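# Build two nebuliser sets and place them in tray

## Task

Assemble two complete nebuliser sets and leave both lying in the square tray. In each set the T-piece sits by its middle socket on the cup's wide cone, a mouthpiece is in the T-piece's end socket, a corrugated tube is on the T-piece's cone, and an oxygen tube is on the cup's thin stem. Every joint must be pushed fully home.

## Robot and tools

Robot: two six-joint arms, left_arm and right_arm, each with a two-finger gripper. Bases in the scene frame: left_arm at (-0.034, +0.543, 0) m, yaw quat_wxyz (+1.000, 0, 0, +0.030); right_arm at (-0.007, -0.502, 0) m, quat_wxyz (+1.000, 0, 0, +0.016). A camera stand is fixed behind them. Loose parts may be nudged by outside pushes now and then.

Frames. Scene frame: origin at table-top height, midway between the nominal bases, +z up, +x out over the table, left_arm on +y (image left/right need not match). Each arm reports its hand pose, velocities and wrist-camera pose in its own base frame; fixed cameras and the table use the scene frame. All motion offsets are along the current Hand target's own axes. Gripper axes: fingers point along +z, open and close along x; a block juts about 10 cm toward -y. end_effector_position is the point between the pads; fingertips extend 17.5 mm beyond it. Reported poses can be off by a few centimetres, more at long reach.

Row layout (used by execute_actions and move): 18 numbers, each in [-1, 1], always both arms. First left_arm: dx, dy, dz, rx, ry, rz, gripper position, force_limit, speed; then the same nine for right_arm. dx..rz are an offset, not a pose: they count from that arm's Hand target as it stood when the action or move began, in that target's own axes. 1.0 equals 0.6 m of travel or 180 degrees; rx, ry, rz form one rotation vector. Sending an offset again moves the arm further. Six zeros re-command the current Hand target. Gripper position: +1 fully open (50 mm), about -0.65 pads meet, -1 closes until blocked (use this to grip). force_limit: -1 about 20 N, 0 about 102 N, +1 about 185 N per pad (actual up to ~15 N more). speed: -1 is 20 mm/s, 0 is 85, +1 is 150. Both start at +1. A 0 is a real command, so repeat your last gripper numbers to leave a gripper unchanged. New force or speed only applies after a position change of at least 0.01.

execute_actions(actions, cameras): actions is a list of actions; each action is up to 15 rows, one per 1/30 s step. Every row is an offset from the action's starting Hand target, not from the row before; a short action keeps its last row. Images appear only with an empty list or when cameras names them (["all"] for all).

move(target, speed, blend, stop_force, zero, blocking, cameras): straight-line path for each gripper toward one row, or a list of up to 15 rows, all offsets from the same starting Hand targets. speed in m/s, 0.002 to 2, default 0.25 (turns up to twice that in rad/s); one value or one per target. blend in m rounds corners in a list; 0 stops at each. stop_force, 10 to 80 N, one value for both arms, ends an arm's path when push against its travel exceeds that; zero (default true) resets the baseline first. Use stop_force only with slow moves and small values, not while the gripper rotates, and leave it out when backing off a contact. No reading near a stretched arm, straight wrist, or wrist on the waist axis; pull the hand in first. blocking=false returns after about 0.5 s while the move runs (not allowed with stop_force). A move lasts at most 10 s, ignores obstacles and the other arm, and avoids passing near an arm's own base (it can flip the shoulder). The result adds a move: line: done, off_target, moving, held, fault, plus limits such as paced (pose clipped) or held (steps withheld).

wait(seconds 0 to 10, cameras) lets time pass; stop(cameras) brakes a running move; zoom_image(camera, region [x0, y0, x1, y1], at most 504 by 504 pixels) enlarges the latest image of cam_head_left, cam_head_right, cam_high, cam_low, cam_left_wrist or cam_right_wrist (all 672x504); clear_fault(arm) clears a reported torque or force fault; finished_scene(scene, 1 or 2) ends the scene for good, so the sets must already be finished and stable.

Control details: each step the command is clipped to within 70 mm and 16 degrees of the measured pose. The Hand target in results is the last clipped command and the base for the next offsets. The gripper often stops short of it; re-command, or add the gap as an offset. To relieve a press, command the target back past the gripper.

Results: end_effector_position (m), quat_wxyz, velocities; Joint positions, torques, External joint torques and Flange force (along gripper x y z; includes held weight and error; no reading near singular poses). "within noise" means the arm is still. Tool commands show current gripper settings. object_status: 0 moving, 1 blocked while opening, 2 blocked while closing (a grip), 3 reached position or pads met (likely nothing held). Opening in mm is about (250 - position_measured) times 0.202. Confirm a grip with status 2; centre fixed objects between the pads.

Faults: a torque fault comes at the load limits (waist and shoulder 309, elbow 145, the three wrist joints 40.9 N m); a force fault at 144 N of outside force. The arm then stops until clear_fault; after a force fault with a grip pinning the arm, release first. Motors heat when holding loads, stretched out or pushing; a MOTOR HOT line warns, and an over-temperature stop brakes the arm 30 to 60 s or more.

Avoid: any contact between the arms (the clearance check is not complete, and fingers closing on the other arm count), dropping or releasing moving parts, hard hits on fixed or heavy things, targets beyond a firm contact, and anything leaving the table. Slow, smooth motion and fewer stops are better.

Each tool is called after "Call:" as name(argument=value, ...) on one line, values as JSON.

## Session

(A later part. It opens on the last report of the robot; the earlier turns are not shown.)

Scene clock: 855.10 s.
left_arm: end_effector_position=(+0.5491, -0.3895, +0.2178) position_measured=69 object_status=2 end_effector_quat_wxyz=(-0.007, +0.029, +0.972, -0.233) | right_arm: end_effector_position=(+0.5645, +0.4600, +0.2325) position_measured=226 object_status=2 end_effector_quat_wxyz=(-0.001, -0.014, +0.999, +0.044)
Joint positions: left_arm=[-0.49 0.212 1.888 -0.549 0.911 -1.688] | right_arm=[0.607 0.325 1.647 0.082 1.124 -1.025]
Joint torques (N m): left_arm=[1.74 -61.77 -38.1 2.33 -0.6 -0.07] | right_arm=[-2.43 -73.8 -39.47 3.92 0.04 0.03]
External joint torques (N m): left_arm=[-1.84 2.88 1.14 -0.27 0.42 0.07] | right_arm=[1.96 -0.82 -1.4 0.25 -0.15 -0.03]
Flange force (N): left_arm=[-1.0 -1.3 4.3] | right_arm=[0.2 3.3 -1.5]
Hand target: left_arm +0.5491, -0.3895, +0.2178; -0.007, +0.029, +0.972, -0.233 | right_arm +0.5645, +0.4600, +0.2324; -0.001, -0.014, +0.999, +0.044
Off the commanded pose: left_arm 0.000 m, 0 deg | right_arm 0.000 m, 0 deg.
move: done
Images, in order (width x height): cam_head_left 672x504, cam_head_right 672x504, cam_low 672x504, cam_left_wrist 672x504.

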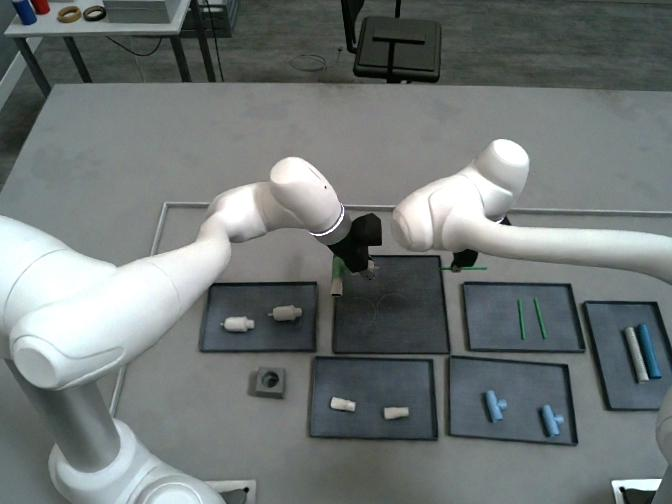

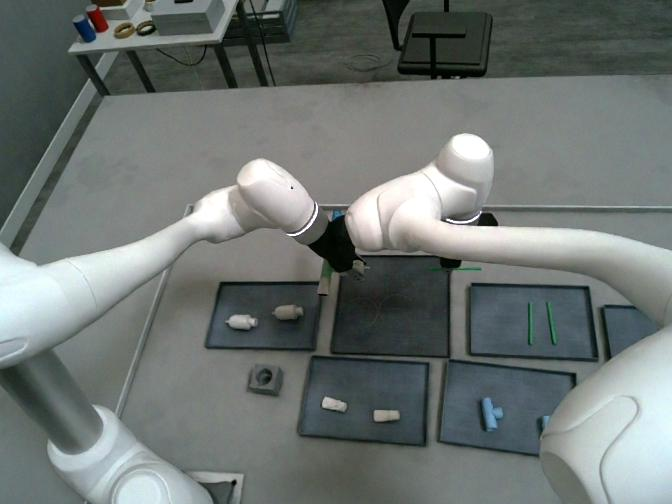

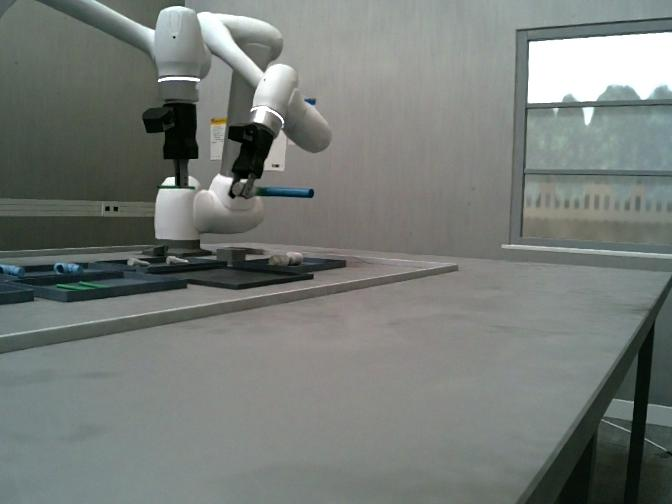

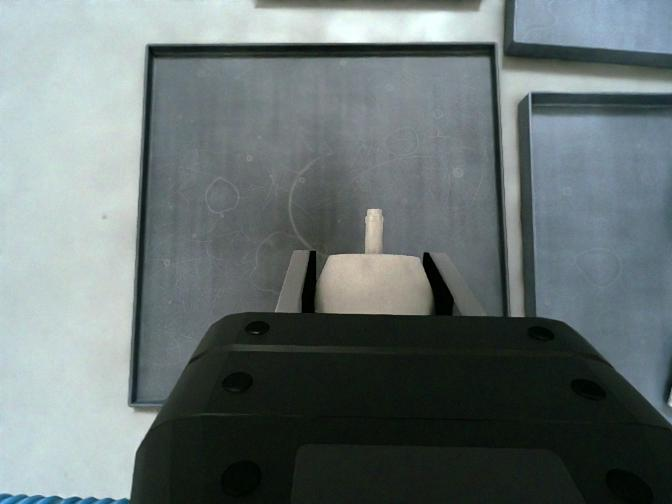

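Call:
zoom_image(camera="cam_low", region=[180, 165, 260, 225])

Call:
zoom_image(camera="cam_left_wrist", region=[300, 180, 444, 288])

Scaled by 6.300 from the camera's 672x504 image, which has a finer 960x720 frame.

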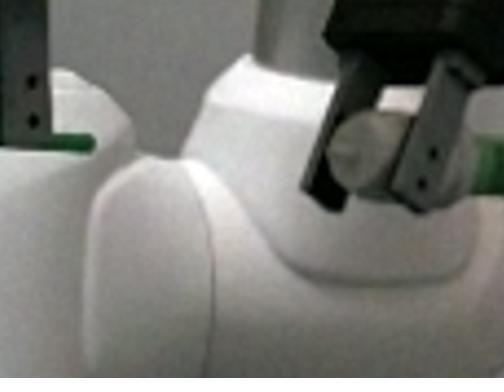

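Scaled by 3.500 from the camera's 672x504 image, which has a finer 960x720 frame.

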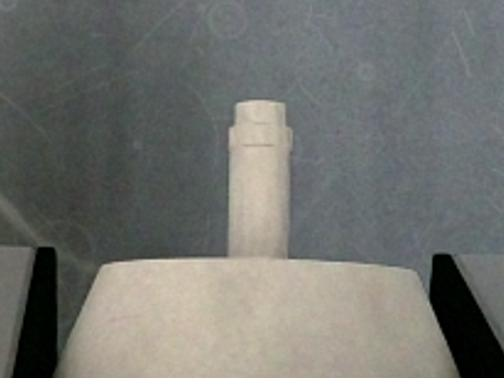

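Call:
move(target=[0,0,0,0,0,0,-1,0.1,-0.5,-0.0047,0.1660,0.0145,0,0,0,-1,-0.3,-0.5], speed=0.15, cameras=["cam_left_wrist","cam_low","cam_head_left","cam_head_right"])

Call:
zoom_image(camera="cam_low", region=[190, 165, 270, 225])

Call:
zoom_image(camera="cam_left_wrist", region=[300, 120, 444, 228])

Call:
zoom_image(camera="cam_head_left", region=[340, 230, 452, 314])

Scene clock: 872.53 s.
left_arm: end_effector_position=(+0.5491, -0.3895, +0.2178) position_measured=69 object_status=2 end_effector_quat_wxyz=(-0.007, +0.029, +0.972, -0.233) | right_arm: end_effector_position=(+0.5645, +0.5600, +0.2325) position_measured=226 object_status=2 end_effector_quat_wxyz=(-0.001, -0.014, +0.999, +0.044)
Joint positions: left_arm=[-0.49 0.212 1.888 -0.549 0.911 -1.688] | right_arm=[0.713 0.422 1.507 0.074 1.159 -0.913]
Joint torques (N m): left_arm=[1.81 -61.47 -37.41 2.38 -0.6 -0.16] | right_arm=[-1.97 -84.07 -40.17 4 0.05 0]
External joint torques (N m): left_arm=[-1.72 2.37 0.34 -0.31 0.41 0.16] | right_arm=[1.47 -1.86 -1.65 0.25 -0.18 -0.01]
Flange force (N): left_arm=[-1.8 -1.8 3.3] | right_arm=[0.6 2.2 -2.3]
Hand target: left_arm +0.5491, -0.3895, +0.2178; -0.007, +0.029, +0.972, -0.233 | right_arm +0.5645, +0.5601, +0.2325; -0.001, -0.014, +0.999, +0.044
Off the commanded pose: left_arm 0.000 m, 0 deg | right_arm 0.000 m, 0 deg.
move: done
Images, in order (width x height): cam_head_left 672x504, cam_head_right 672x504, cam_low 672x504, cam_left_wrist 672x504.

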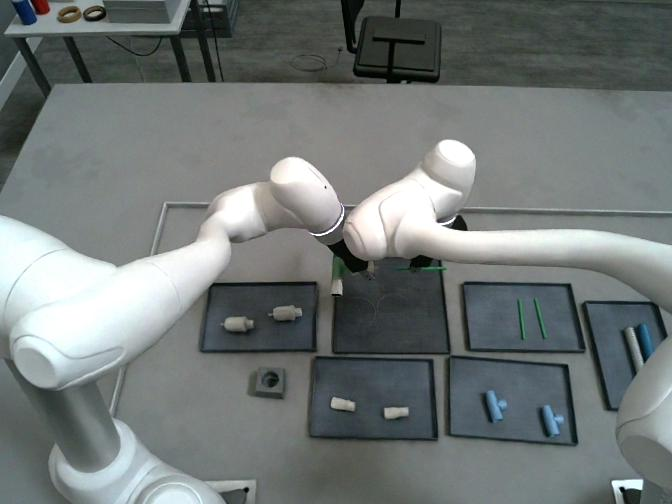

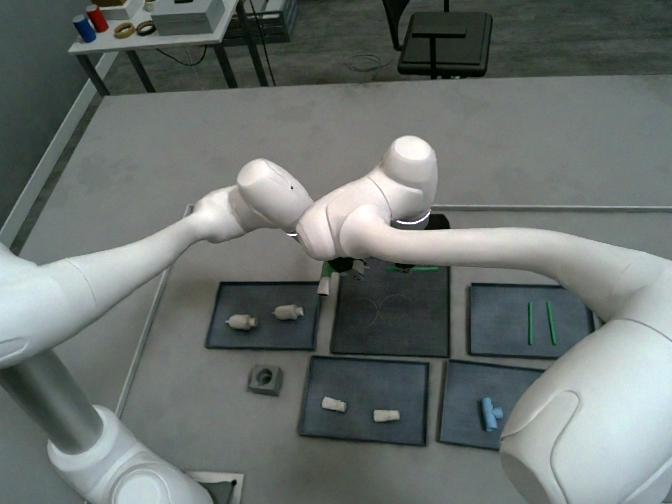

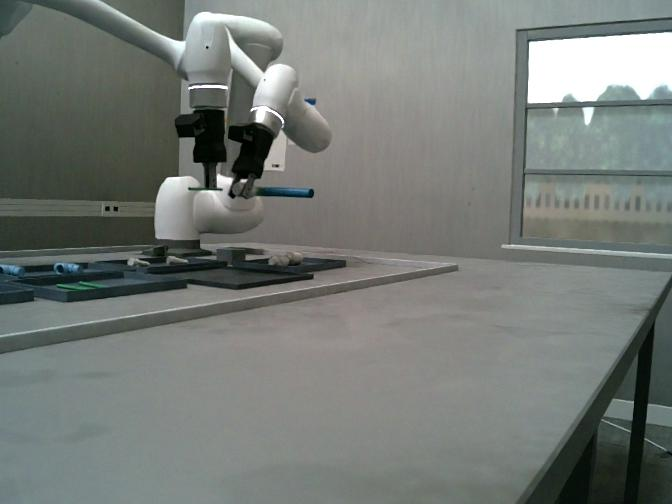

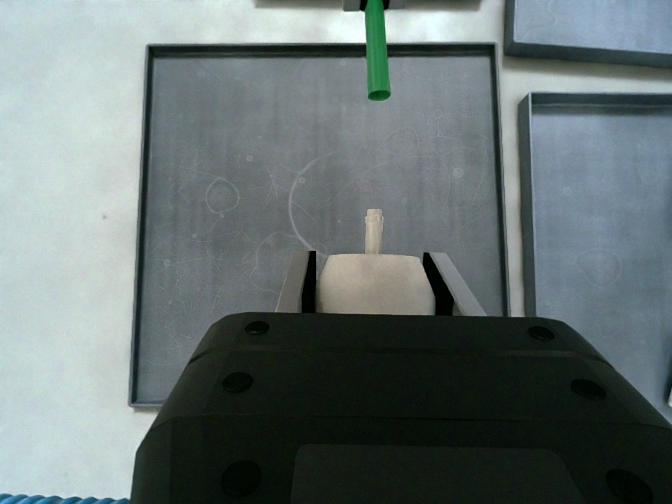

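Scaled by 6.300 from the camera's 672x504 image, which has a finer 960x720 frame.

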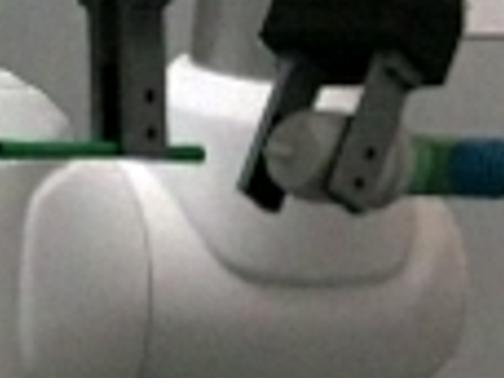

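Scaled by 3.500 from the camera's 672x504 image, which has a finer 960x720 frame.

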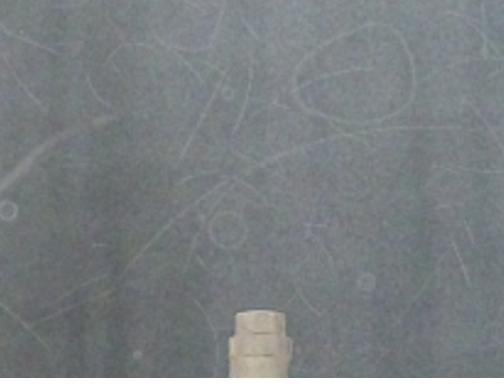

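Scaled by 4.500 from the camera's 672x504 image, which has a finer 960x720 frame.

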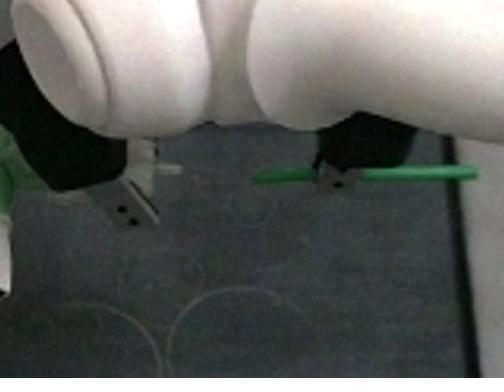

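Call:
move(target=[0,0,0,0,0,0,-1,0.1,-0.5,0.0002,0.0417,0.0010,0,-0.00145,0.0166,-1,-0.3,-0.5], speed=0.1, cameras=["cam_left_wrist","cam_low","cam_head_left"])

Call:
zoom_image(camera="cam_low", region=[205, 172, 253, 208])

Call:
zoom_image(camera="cam_left_wrist", region=[310, 120, 438, 216])

Call:
zoom_image(camera="cam_head_left", region=[350, 240, 430, 300])

Scene clock: 902.40 s.
left_arm: end_effector_position=(+0.5491, -0.3895, +0.2178) position_measured=69 object_status=2 end_effector_quat_wxyz=(-0.007, +0.029, +0.972, -0.233) | right_arm: end_effector_position=(+0.5637, +0.5850, +0.2341) position_measured=226 object_status=2 end_effector_quat_wxyz=(+0.000, +0.012, +0.999, +0.044)
Joint positions: left_arm=[-0.49 0.212 1.888 -0.549 0.911 -1.688] | right_arm=[0.739 0.445 1.469 0.069 1.168 -0.833]
Joint torques (N m): left_arm=[1.63 -61.86 -37.5 2.38 -0.6 -0.17] | right_arm=[-1.99 -86.5 -40.2 4.04 0.01 -0.02]
External joint torques (N m): left_arm=[-2.03 2.92 0.38 -0.34 0.42 0.17] | right_arm=[1.61 -2.15 -1.94 0.24 -0.15 0.02]
Flange force (N): left_arm=[-2.2 -2.2 4.1] | right_arm=[0.7 2.5 -2.8]
Hand target: left_arm +0.5491, -0.3895, +0.2178; -0.007, +0.029, +0.972, -0.233 | right_arm +0.5637, +0.5850, +0.2341; +0.000, +0.012, +0.999, +0.044
Off the commanded pose: left_arm 0.000 m, 0 deg | right_arm 0.000 m, 0 deg.
move: done
Images, in order (width x height): cam_head_left 672x504, cam_low 672x504, cam_left_wrist 672x504.

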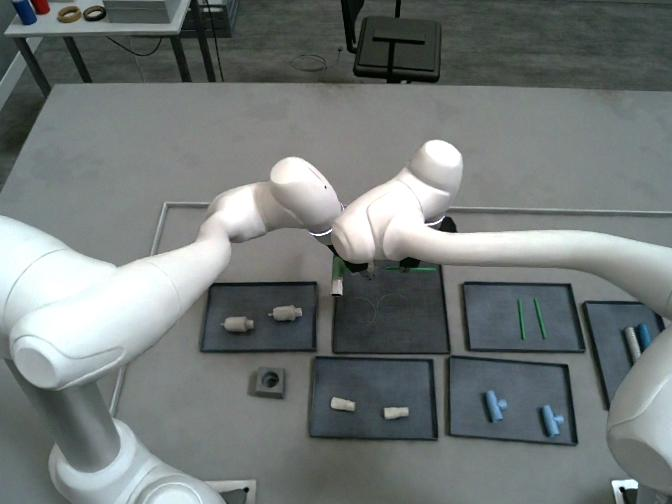

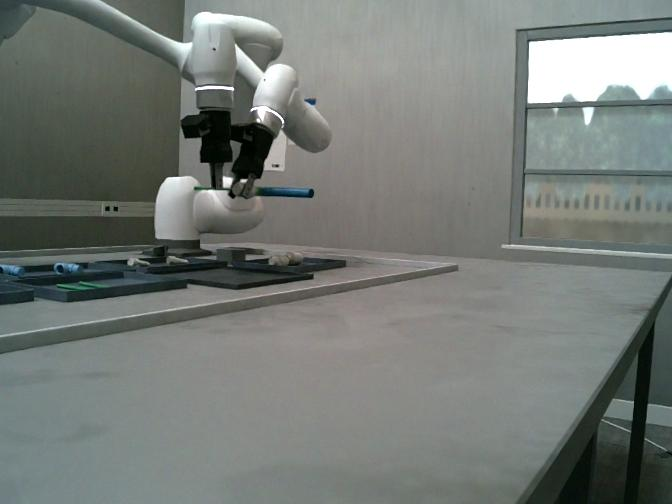

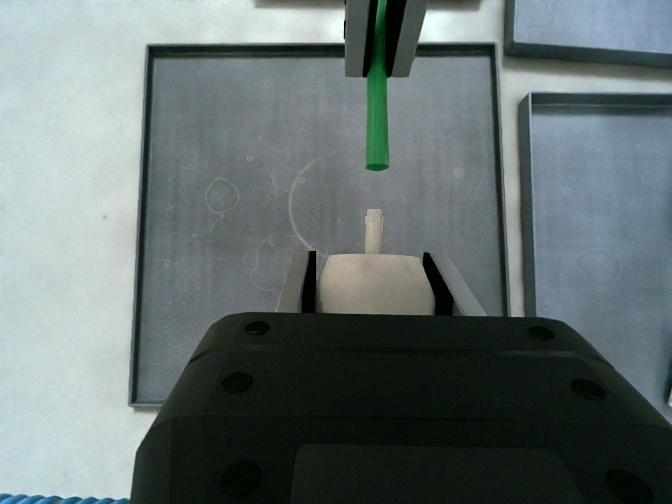

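Scaled by 10.500 from the camera's 672x504 image, which has a finer 960x720 frame.

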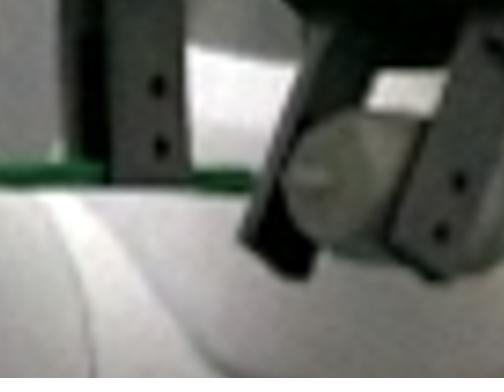

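Scaled by 3.938 from the camera's 672x504 image, which has a finer 960x720 frame.

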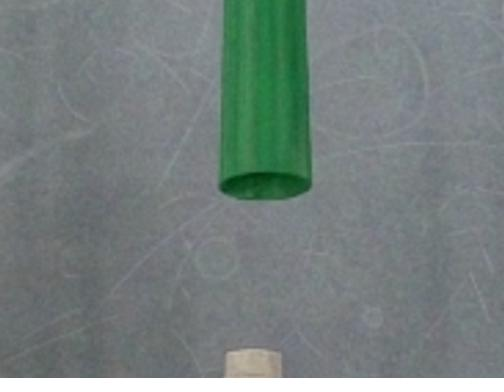

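Scaled by 6.300 from the camera's 672x504 image, which has a finer 960x720 frame.

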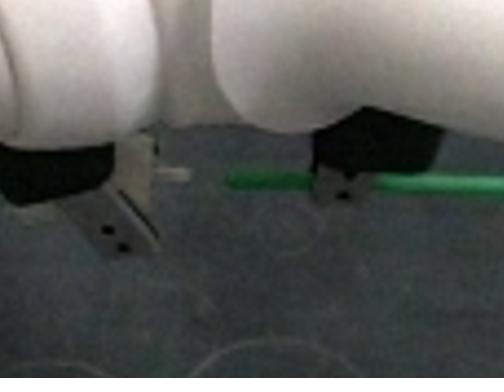

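Call:
move(target=[[0,0,0,0,0,0,-1,0.1,-0.5,-0.0015,0.00015,-0.00133,0,0,0,-1,-0.3,-0.5],[0,0,0,0,0,0,-1,0.1,-0.5,-0.00052,0.03998,0.00216,0,0,0,-1,-0.3,-0.5]], speed=0.02, stop_force=12, cameras=["cam_left_wrist","cam_low","cam_head_left"])

Call:
zoom_image(camera="cam_left_wrist", region=[310, 180, 438, 276])

Call:
zoom_image(camera="cam_low", region=[205, 172, 253, 208])

Scene clock: 917.43 s.
left_arm: end_effector_position=(+0.5491, -0.3895, +0.2178) position_measured=69 object_status=2 end_effector_quat_wxyz=(-0.007, +0.029, +0.972, -0.233) | right_arm: end_effector_position=(+0.5646, +0.6090, +0.2349) position_measured=226 object_status=2 end_effector_quat_wxyz=(+0.000, +0.012, +0.999, +0.044)
Joint positions: left_arm=[-0.49 0.212 1.888 -0.549 0.911 -1.688] | right_arm=[0.76 0.472 1.427 0.067 1.182 -0.81]
Joint torques (N m): left_arm=[-0.3 -62.54 -43.39 0.79 -2.69 -0.28] | right_arm=[5.97 -87.31 -39.76 6.52 -0.04 -0.25]
External joint torques (N m): left_arm=[0.19 3.56 6.34 1.26 2.51 0.28] | right_arm=[-6.11 -3.45 -2.35 -2.23 -0.11 0.25]
Flange force (N): left_arm=[4.2 6.0 2.3] | right_arm=[-5.1 -4.4 -4.7]
Hand target: left_arm +0.5491, -0.3895, +0.2178; -0.007, +0.029, +0.972, -0.233 | right_arm +0.5646, +0.6090, +0.2349; +0.000, +0.012, +0.999, +0.044
Off the commanded pose: left_arm 0.000 m, 0 deg | right_arm 0.000 m, 0 deg.
move: done
Images, in order (width x height): cam_head_left 672x504, cam_low 672x504, cam_left_wrist 672x504.

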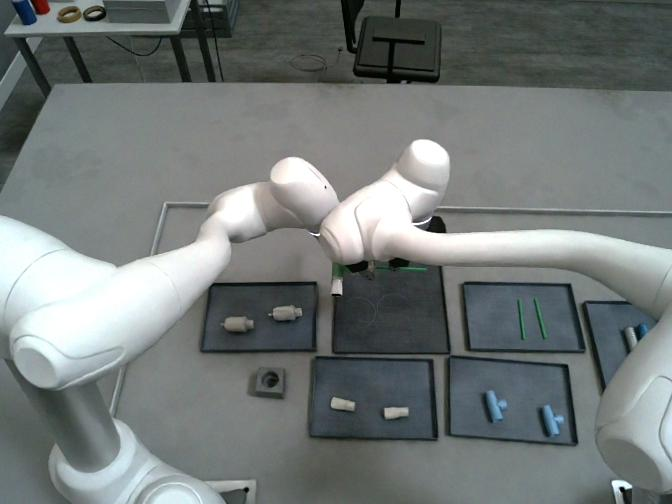

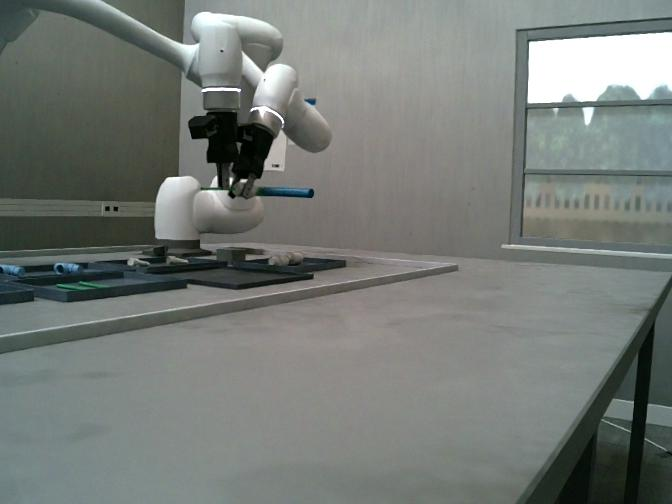

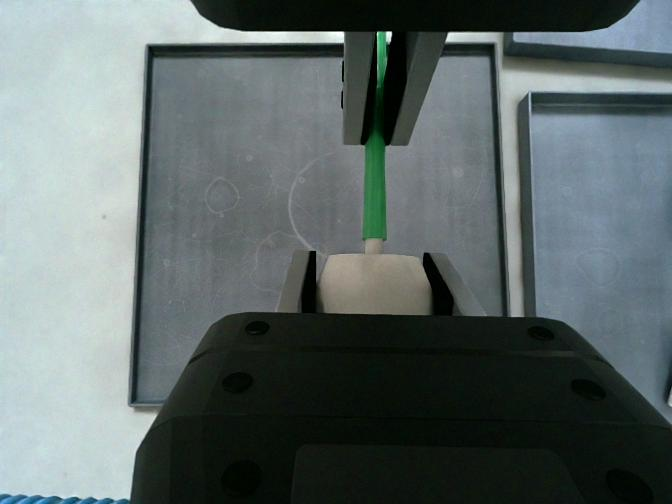

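Scaled by 3.938 from the camera's 672x504 image, which has a finer 960x720 frame.

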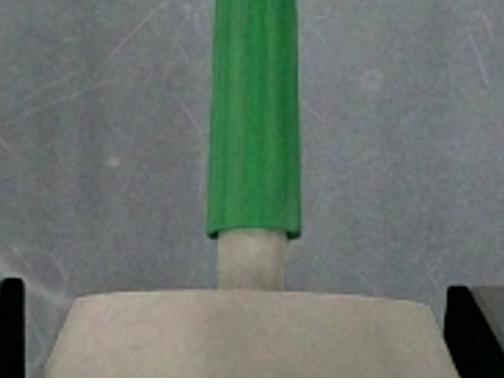

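Scaled by 10.500 from the camera's 672x504 image, which has a finer 960x720 frame.

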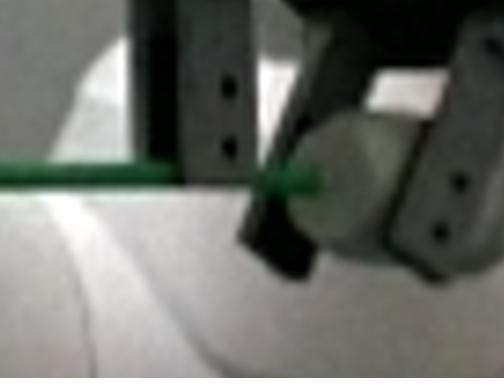

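Call:
move(target=[0,0,0,0,0,0,-1,0.1,-0.5,0.0005,0.01992,0.00174,0,0,0,-1,-0.3,-0.5], speed=0.02, stop_force=40, zero=false, cameras=["cam_left_wrist"])

Call:
zoom_image(camera="cam_left_wrist", region=[310, 180, 438, 276])

Scene clock: 922.33 s.
left_arm: end_effector_position=(+0.5491, -0.3895, +0.2178) position_measured=69 object_status=2 end_effector_quat_wxyz=(-0.007, +0.029, +0.972, -0.233) | right_arm: end_effector_position=(+0.5646, +0.6124, +0.2349) position_measured=226 object_status=2 end_effector_quat_wxyz=(+0.000, +0.012, +0.999, +0.044)
Joint positions: left_arm=[-0.49 0.212 1.888 -0.549 0.911 -1.688] | right_arm=[0.763 0.476 1.422 0.067 1.184 -0.807]
Joint torques (N m): left_arm=[6.43 -63.09 -40.82 2.96 -2.26 -0.27] | right_arm=[-0.8 -88.02 -35.74 4.18 2.42 -0.16]
External joint torques (N m): left_arm=[-6.46 4.26 3.8 -0.9 2.08 0.27] | right_arm=[0.83 -3.39 -6.48 0.13 -2.56 0.16]
Flange force (N): left_arm=[3.9 -4.5 8.0] | right_arm=[-4.4 7.3 -4.1]
Hand target: left_arm +0.5491, -0.3895, +0.2178; -0.007, +0.029, +0.972, -0.233 | right_arm +0.5646, +0.6124, +0.2349; +0.000, +0.012, +0.999, +0.044 (not the last commanded pose)
Off the commanded pose: left_arm 0.000 m, 0 deg | right_arm 0.009 m, 0 deg.
move: held (right_arm; a check stopped the path); limits=held
pose unreachable (right arm): on one or more control steps of this call, first in action 0 (counted from 0), this arm could not follow its commanded pose, so it was not sent that pose on those steps. It may still have moved: this result reports where it is.
cause: moving toward the commanded pose would bring a part of the arm too close to another arm (this arm's gripper and the left arm's gripper, 6 mm apart when this arm was first held).
Images, in order (width x height): cam_left_wrist 672x504.

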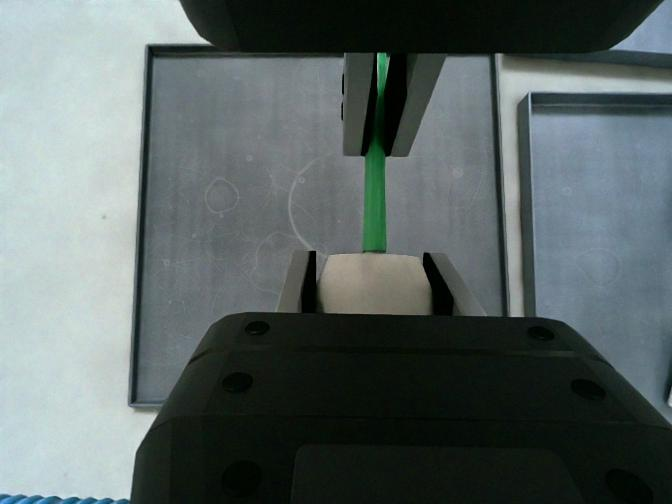

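Scaled by 3.938 from the camera's 672x504 image, which has a finer 960x720 frame.

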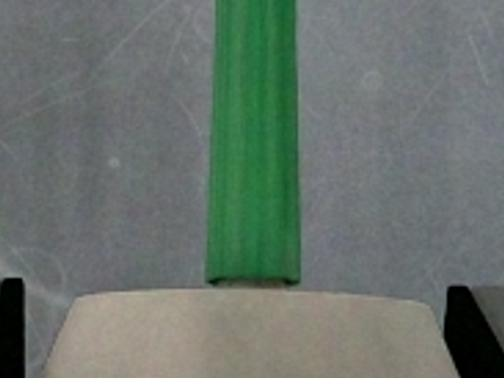

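Call:
move(target=[[0,0,0,0,0,0,-1,0.1,-0.5,0,-0.0008,0,0,0,0,0,-0.3,-0.5],[0,0,0,0,0,0,-1,0.1,-0.5,-0.0006,-0.0249,-0.0022,0,0,0,0,-0.3,-0.5],[0,0,0,0,0,0,-1,0.1,-0.5,-0.0006,-0.0249,-0.0022,0,0,0,-1,-0.3,-0.5]], speed=0.08)

Call:
move(target=[0,0,0,0,0,0,-1,0.1,-0.5,0.0003,0.0166,0.00145,0,0,0,-1,-0.3,-0.5], speed=0.02, stop_force=40, cameras=["cam_left_wrist"])

Call:
zoom_image(camera="cam_left_wrist", region=[310, 180, 438, 276])

Scene clock: 934.53 s.
left_arm: end_effector_position=(+0.5492, -0.3895, +0.2178) position_measured=69 object_status=2 end_effector_quat_wxyz=(-0.007, +0.029, +0.972, -0.233) | right_arm: end_effector_position=(+0.5646, +0.5974, +0.2349) position_measured=226 object_status=2 end_effector_quat_wxyz=(+0.000, +0.012, +0.999, +0.044)
Joint positions: left_arm=[-0.49 0.212 1.888 -0.549 0.911 -1.688] | right_arm=[0.749 0.459 1.447 0.068 1.176 -0.821]
Joint torques (N m): left_arm=[1.92 -61.63 -38 2.38 -0.84 -0.15] | right_arm=[-1.83 -88.35 -40.16 4.17 0.23 -0.04]
External joint torques (N m): left_arm=[-2.22 2.55 0.9 -0.34 0.66 0.15] | right_arm=[1.66 -1.72 -2.05 0.12 -0.37 0.03]
Flange force (N): left_arm=[-0.9 -1.9 3.7] | right_arm=[0.2 3.1 -2.3]
Hand target: left_arm +0.5491, -0.3895, +0.2178; -0.007, +0.029, +0.972, -0.233 | right_arm +0.5646, +0.5974, +0.2349; +0.000, +0.012, +0.999, +0.044
Off the commanded pose: left_arm 0.000 m, 0 deg | right_arm 0.000 m, 0 deg.
move: done

Scene clock: 935.83 s.
left_arm: end_effector_position=(+0.5491, -0.3895, +0.2178) position_measured=69 object_status=2 end_effector_quat_wxyz=(-0.007, +0.029, +0.972, -0.233) | right_arm: end_effector_position=(+0.5646, +0.6017, +0.2347) position_measured=226 object_status=2 end_effector_quat_wxyz=(+0.000, +0.012, +0.999, +0.043)
Joint positions: left_arm=[-0.49 0.212 1.888 -0.549 0.911 -1.688] | right_arm=[0.753 0.464 1.439 0.068 1.179 -0.817]
Joint torques (N m): left_arm=[-30.2 -60.64 -50.88 -8.38 -2.39 -0.16] | right_arm=[28.82 -84.92 -58.48 15.11 -11.81 -0.06]
External joint torques (N m): left_arm=[30.23 1.77 13.97 10.44 2.22 0.16] | right_arm=[-29.09 -5.59 16.22 -10.81 11.67 0.06]
Flange force (N): left_arm=[-1.2 49.3 -20.4] | right_arm=[-0.1 -52.2 -9.3]
Hand target: left_arm +0.5491, -0.3895, +0.2178; -0.007, +0.029, +0.972, -0.233 | right_arm +0.5646, +0.6017, +0.2348; +0.000, +0.012, +0.999, +0.043 (not the last commanded pose)
Off the commanded pose: left_arm 0.000 m, 0 deg | right_arm 0.006 m, 0 deg.
move: contact (right_arm)
Images, in order (width x height): cam_left_wrist 672x504.

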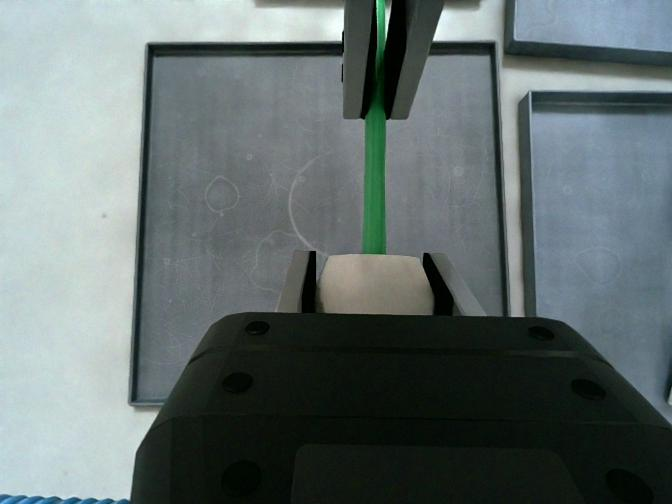

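Scaled by 3.938 from the camera's 672x504 image, which has a finer 960x720 frame.

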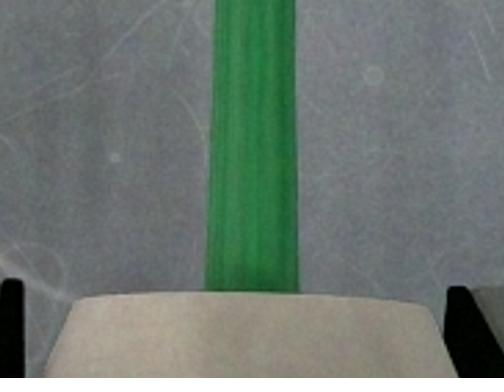

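Call:
move(target=[[0,0,0,0,0,0,-1,0.1,-0.5,-0.0001,-0.0040,-0.0003,0,0,0,-1,-0.3,-0.5],[0,0,0,0,0,0,-1,0.1,-0.5,-0.0001,-0.0040,-0.0003,0,0,0,0,-0.3,-0.5],[0,0,0,0,0,0,-1,0.1,-0.5,-0.0017,-0.0558,-0.1722,0,0,0,0,-0.3,-0.5],[0,0,0,0,0,0,-1,0.1,-0.5,0.3967,-0.4052,0.1232,-0.0786,0.1511,-0.5625,0.54,0.2,-0.5]], speed=[0.05,0.1,0.2,0.45], blend=[0,0,0.03,0], cameras=["cam_right_wrist","cam_low","cam_head_left","cam_left_wrist"])

Call:
zoom_image(camera="cam_head_left", region=[320, 220, 460, 325])

Scene clock: 973.73 s.
left_arm: end_effector_position=(+0.5491, -0.3895, +0.2178) position_measured=69 object_status=2 end_effector_quat_wxyz=(-0.007, +0.029, +0.972, -0.233) | right_arm: end_effector_position=(+0.3207, +0.3718, +0.1404) position_measured=72 object_status=3 end_effector_quat_wxyz=(+0.170, +0.764, -0.608, -0.135)
Joint positions: left_arm=[-0.49 0.212 1.888 -0.549 0.911 -1.688] | right_arm=[0.678 0.257 1.988 0.193 1.302 -2.78]
Joint torques (N m): left_arm=[1.64 -61.58 -37.48 2.36 -0.59 -0.18] | right_arm=[-2.35 -59.75 -32.82 3.58 1.33 0.03]
External joint torques (N m): left_arm=[-1.77 2.48 0.33 -0.3 0.4 0.18] | right_arm=[1.95 -1.54 -1.25 0.22 -0.17 -0.03]
Flange force (N): left_arm=[-1.9 -1.8 3.5] | right_arm=[-3.2 2.2 -1.5]
Hand target: left_arm +0.5491, -0.3895, +0.2178; -0.007, +0.029, +0.972, -0.233 | right_arm +0.3207, +0.3718, +0.1404; +0.170, +0.764, -0.608, -0.135
Off the commanded pose: left_arm 0.000 m, 0 deg | right_arm 0.000 m, 0 deg.
move: done
Images, in order (width x height): cam_head_left 672x504, cam_low 672x504, cam_left_wrist 672x504, cam_right_wrist 672x504.

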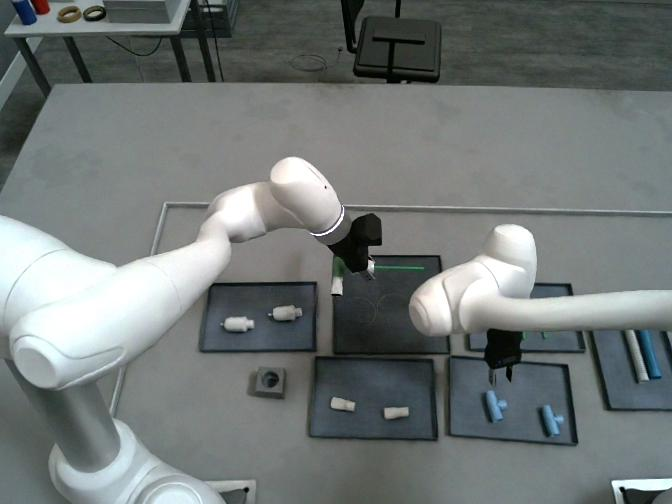

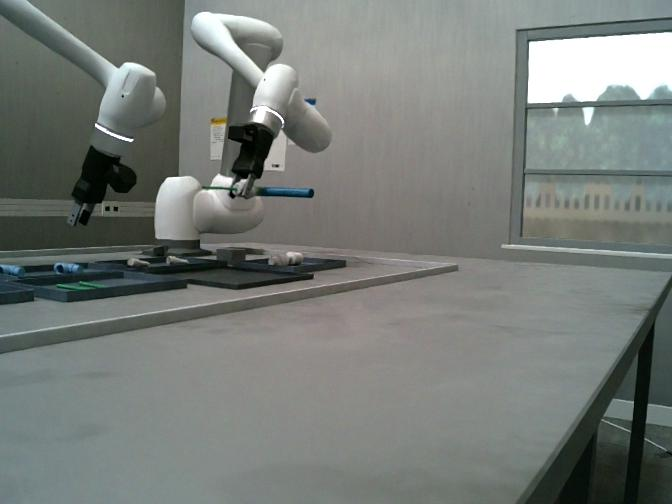

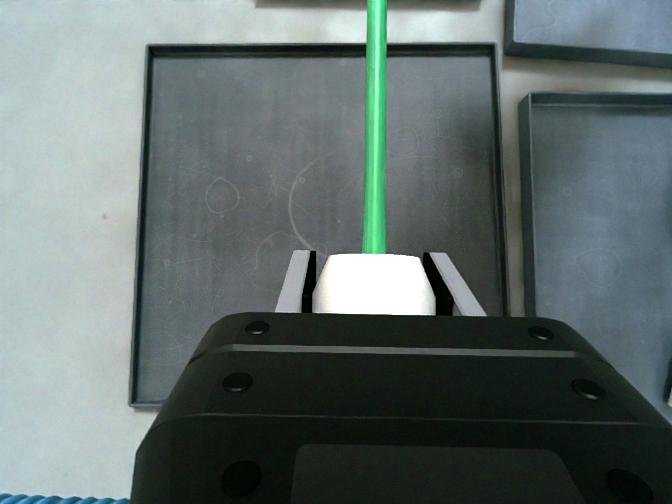

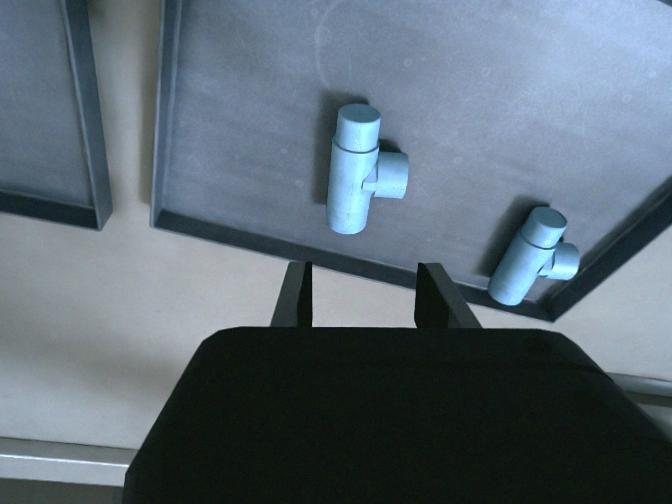

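Scaled by 3.600 from the camera's 672x504 image, which has a finer 960x720 frame.

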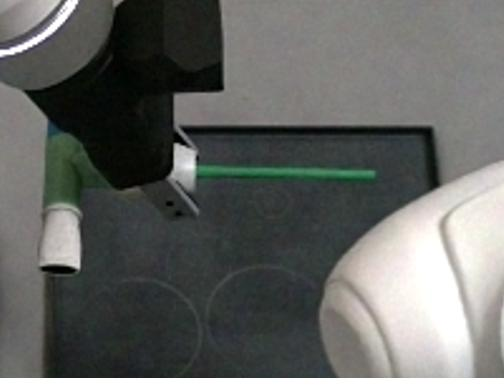

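Call:
move(target=[[0,0,0,0,0,0,-1,0.1,-0.5,0.0032,-0.0792,0.1732,0,-0.0082,0.0176,0.54,0.2,-0.5],[0,0,0,0,0,0,-1,0.1,-0.5,0.0032,-0.0792,0.1732,0,-0.0082,0.0176,-1,0.2,-0.5],[0,0,0,0,0,0,-1,0.1,-0.5,0.0032,0.0153,-0.0288,0,-0.0082,0.0176,-1,0.2,-0.5],[-0.0553,-0.0573,0.0292,0,0.2268,0.4456,-1,0.1,-0.5,0.4882,0.1188,-0.1455,0,-0.0082,0.0176,-1,0.2,-0.5],[-0.1397,-0.1087,0.2757,0,0.5297,0.8482,-1,0.1,-0.5,0.4882,0.1188,-0.1455,0,-0.0082,0.0176,-1,0.2,-0.5]], speed=[0.12,0.1,0.2,0.35,0.35], blend=[0,0,0.03,0.02,0], cameras=["cam_left_wrist","cam_head_left","cam_head_right","cam_right_wrist"])

Call:
zoom_image(camera="cam_head_left", region=[320, 230, 480, 350])

Scene clock: 1033.87 s.
left_arm: end_effector_position=(+0.6248, -0.5274, +0.0998) position_measured=69 object_status=2 end_effector_quat_wxyz=(-0.317, +0.948, -0.029, +0.010) | right_arm: end_effector_position=(+0.3599, +0.0803, +0.2498) position_measured=139 object_status=2 end_effector_quat_wxyz=(+0.166, +0.745, -0.631, -0.140)
Joint positions: left_arm=[-0.889 0.783 1.272 0.419 1.592 0.641] | right_arm=[0.136 -0.007 2.061 -0.013 1.526 -3.168]
Joint torques (N m): left_arm=[2.04 -115.67 -38.34 4.86 1.15 -0.14] | right_arm=[-2.05 -35.69 -36.5 3.62 1.45 0.01]
External joint torques (N m): left_arm=[-2.22 3.69 0.41 -0.23 0.35 0.14] | right_arm=[2.11 -1.4 -1.48 0.27 -0.21 -0.01]
Flange force (N): left_arm=[1.6 5.7 -1.0] | right_arm=[-4.5 0.8 -2.4]
Hand target: left_arm +0.6248, -0.5274, +0.0999; -0.317, +0.948, -0.029, +0.010 | right_arm +0.3599, +0.0803, +0.2498; +0.166, +0.745, -0.631, -0.140
Off the commanded pose: left_arm 0.000 m, 0 deg | right_arm 0.000 m, 0 deg.
move: done
Images, in order (width x height): cam_head_left 672x504, cam_head_right 672x504, cam_left_wrist 672x504, cam_right_wrist 672x504.

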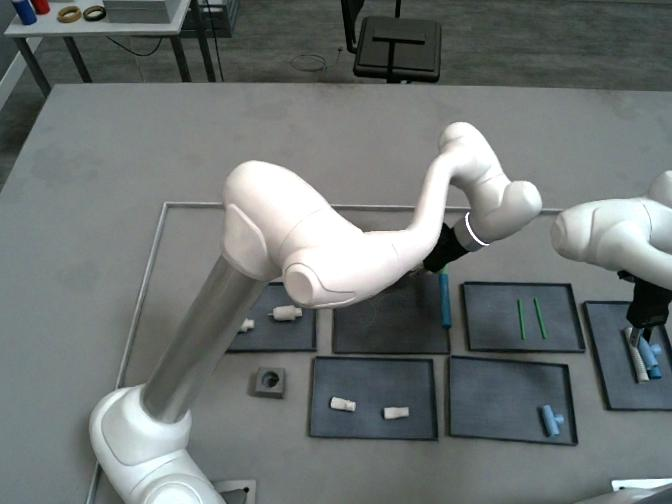

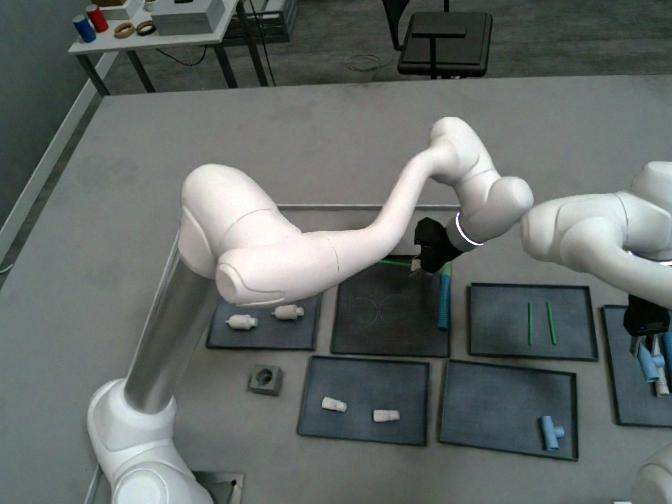

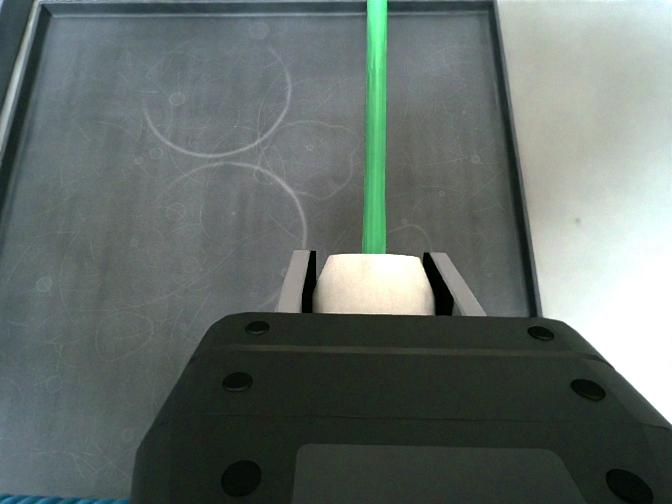

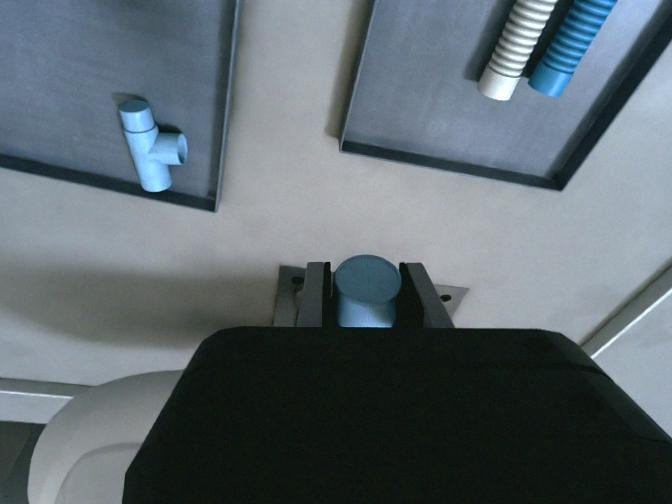

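Scaled by 3.150 from the camera's 672x504 image, which has a finer 960x720 frame.

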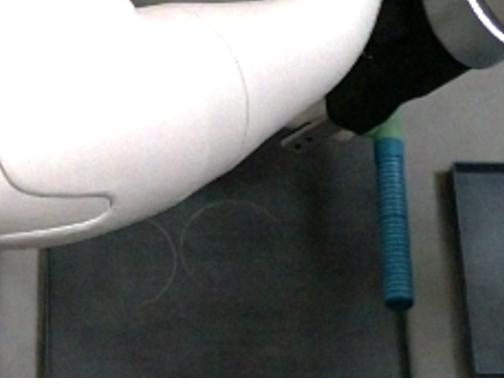

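Call:
move(target=[[-0.0007,-0.0093,0.0070,0,0,0,-1,0.1,-0.5,0,0,0,0,0,0,-1,0.2,-0.5],[-0.0007,0.0549,0.0922,0,0,0,-1,0.1,-0.5,0,0,0,0,0,0,-1,0.2,-0.5]], speed=[0.1,0.12], blend=[0.005,0], cameras=["cam_high","cam_low","cam_head_right"])

Scene clock: 1120.47 s.
left_arm: end_effector_position=(+0.6248, -0.5204, +0.0360) position_measured=69 object_status=2 end_effector_quat_wxyz=(-0.317, +0.948, -0.029, +0.010) | right_arm: end_effector_position=(+0.3599, +0.0803, +0.2498) position_measured=139 object_status=2 end_effector_quat_wxyz=(+0.166, +0.745, -0.631, -0.140)
Joint positions: left_arm=[-0.884 0.829 1.315 0.422 1.509 0.609] | right_arm=[0.136 -0.007 2.061 -0.013 1.526 -3.168]
Joint torques (N m): left_arm=[1.68 -116.97 -36.68 4.66 1.15 -0.15] | right_arm=[-1.85 -35.46 -36.47 3.65 1.43 -0.01]
External joint torques (N m): left_arm=[-1.28 3.29 0.64 -0.26 0.39 0.15] | right_arm=[1.51 -1.17 -1.49 0.21 -0.21 0.01]
Flange force (N): left_arm=[1.3 4.4 0.0] | right_arm=[-3.3 0.5 -2.4]
Hand target: left_arm +0.6248, -0.5204, +0.0359; -0.317, +0.948, -0.029, +0.010 | right_arm +0.3599, +0.0803, +0.2498; +0.166, +0.745, -0.631, -0.140
Off the commanded pose: left_arm 0.000 m, 0 deg | right_arm 0.000 m, 0 deg.
move: done; blend cut to 0.0035 m at target 1
Images, in order (width x height): cam_head_right 672x504, cam_high 672x504, cam_low 672x504.

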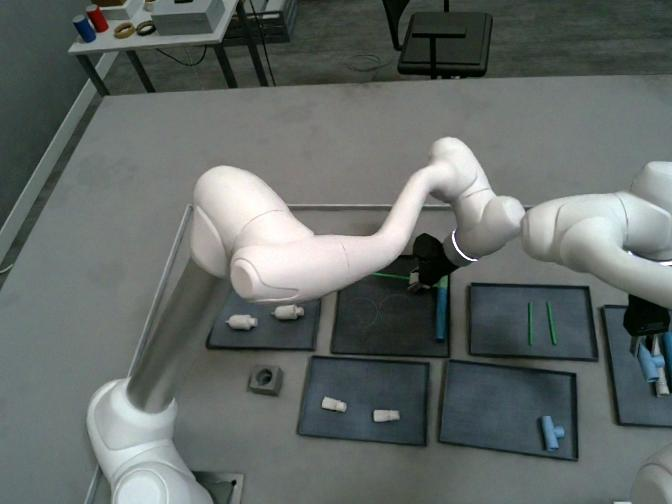

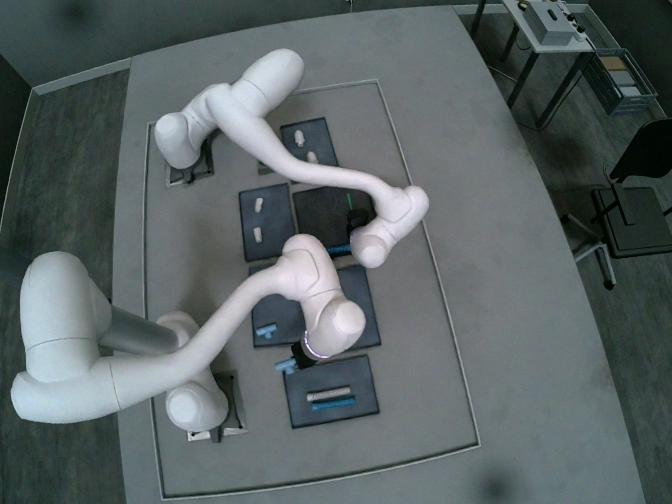

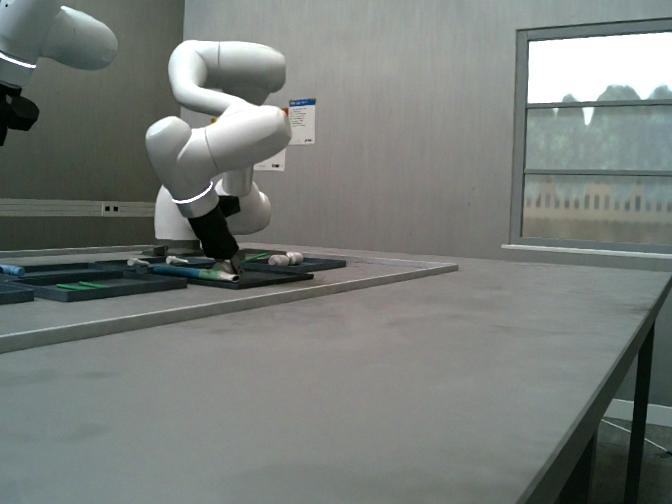

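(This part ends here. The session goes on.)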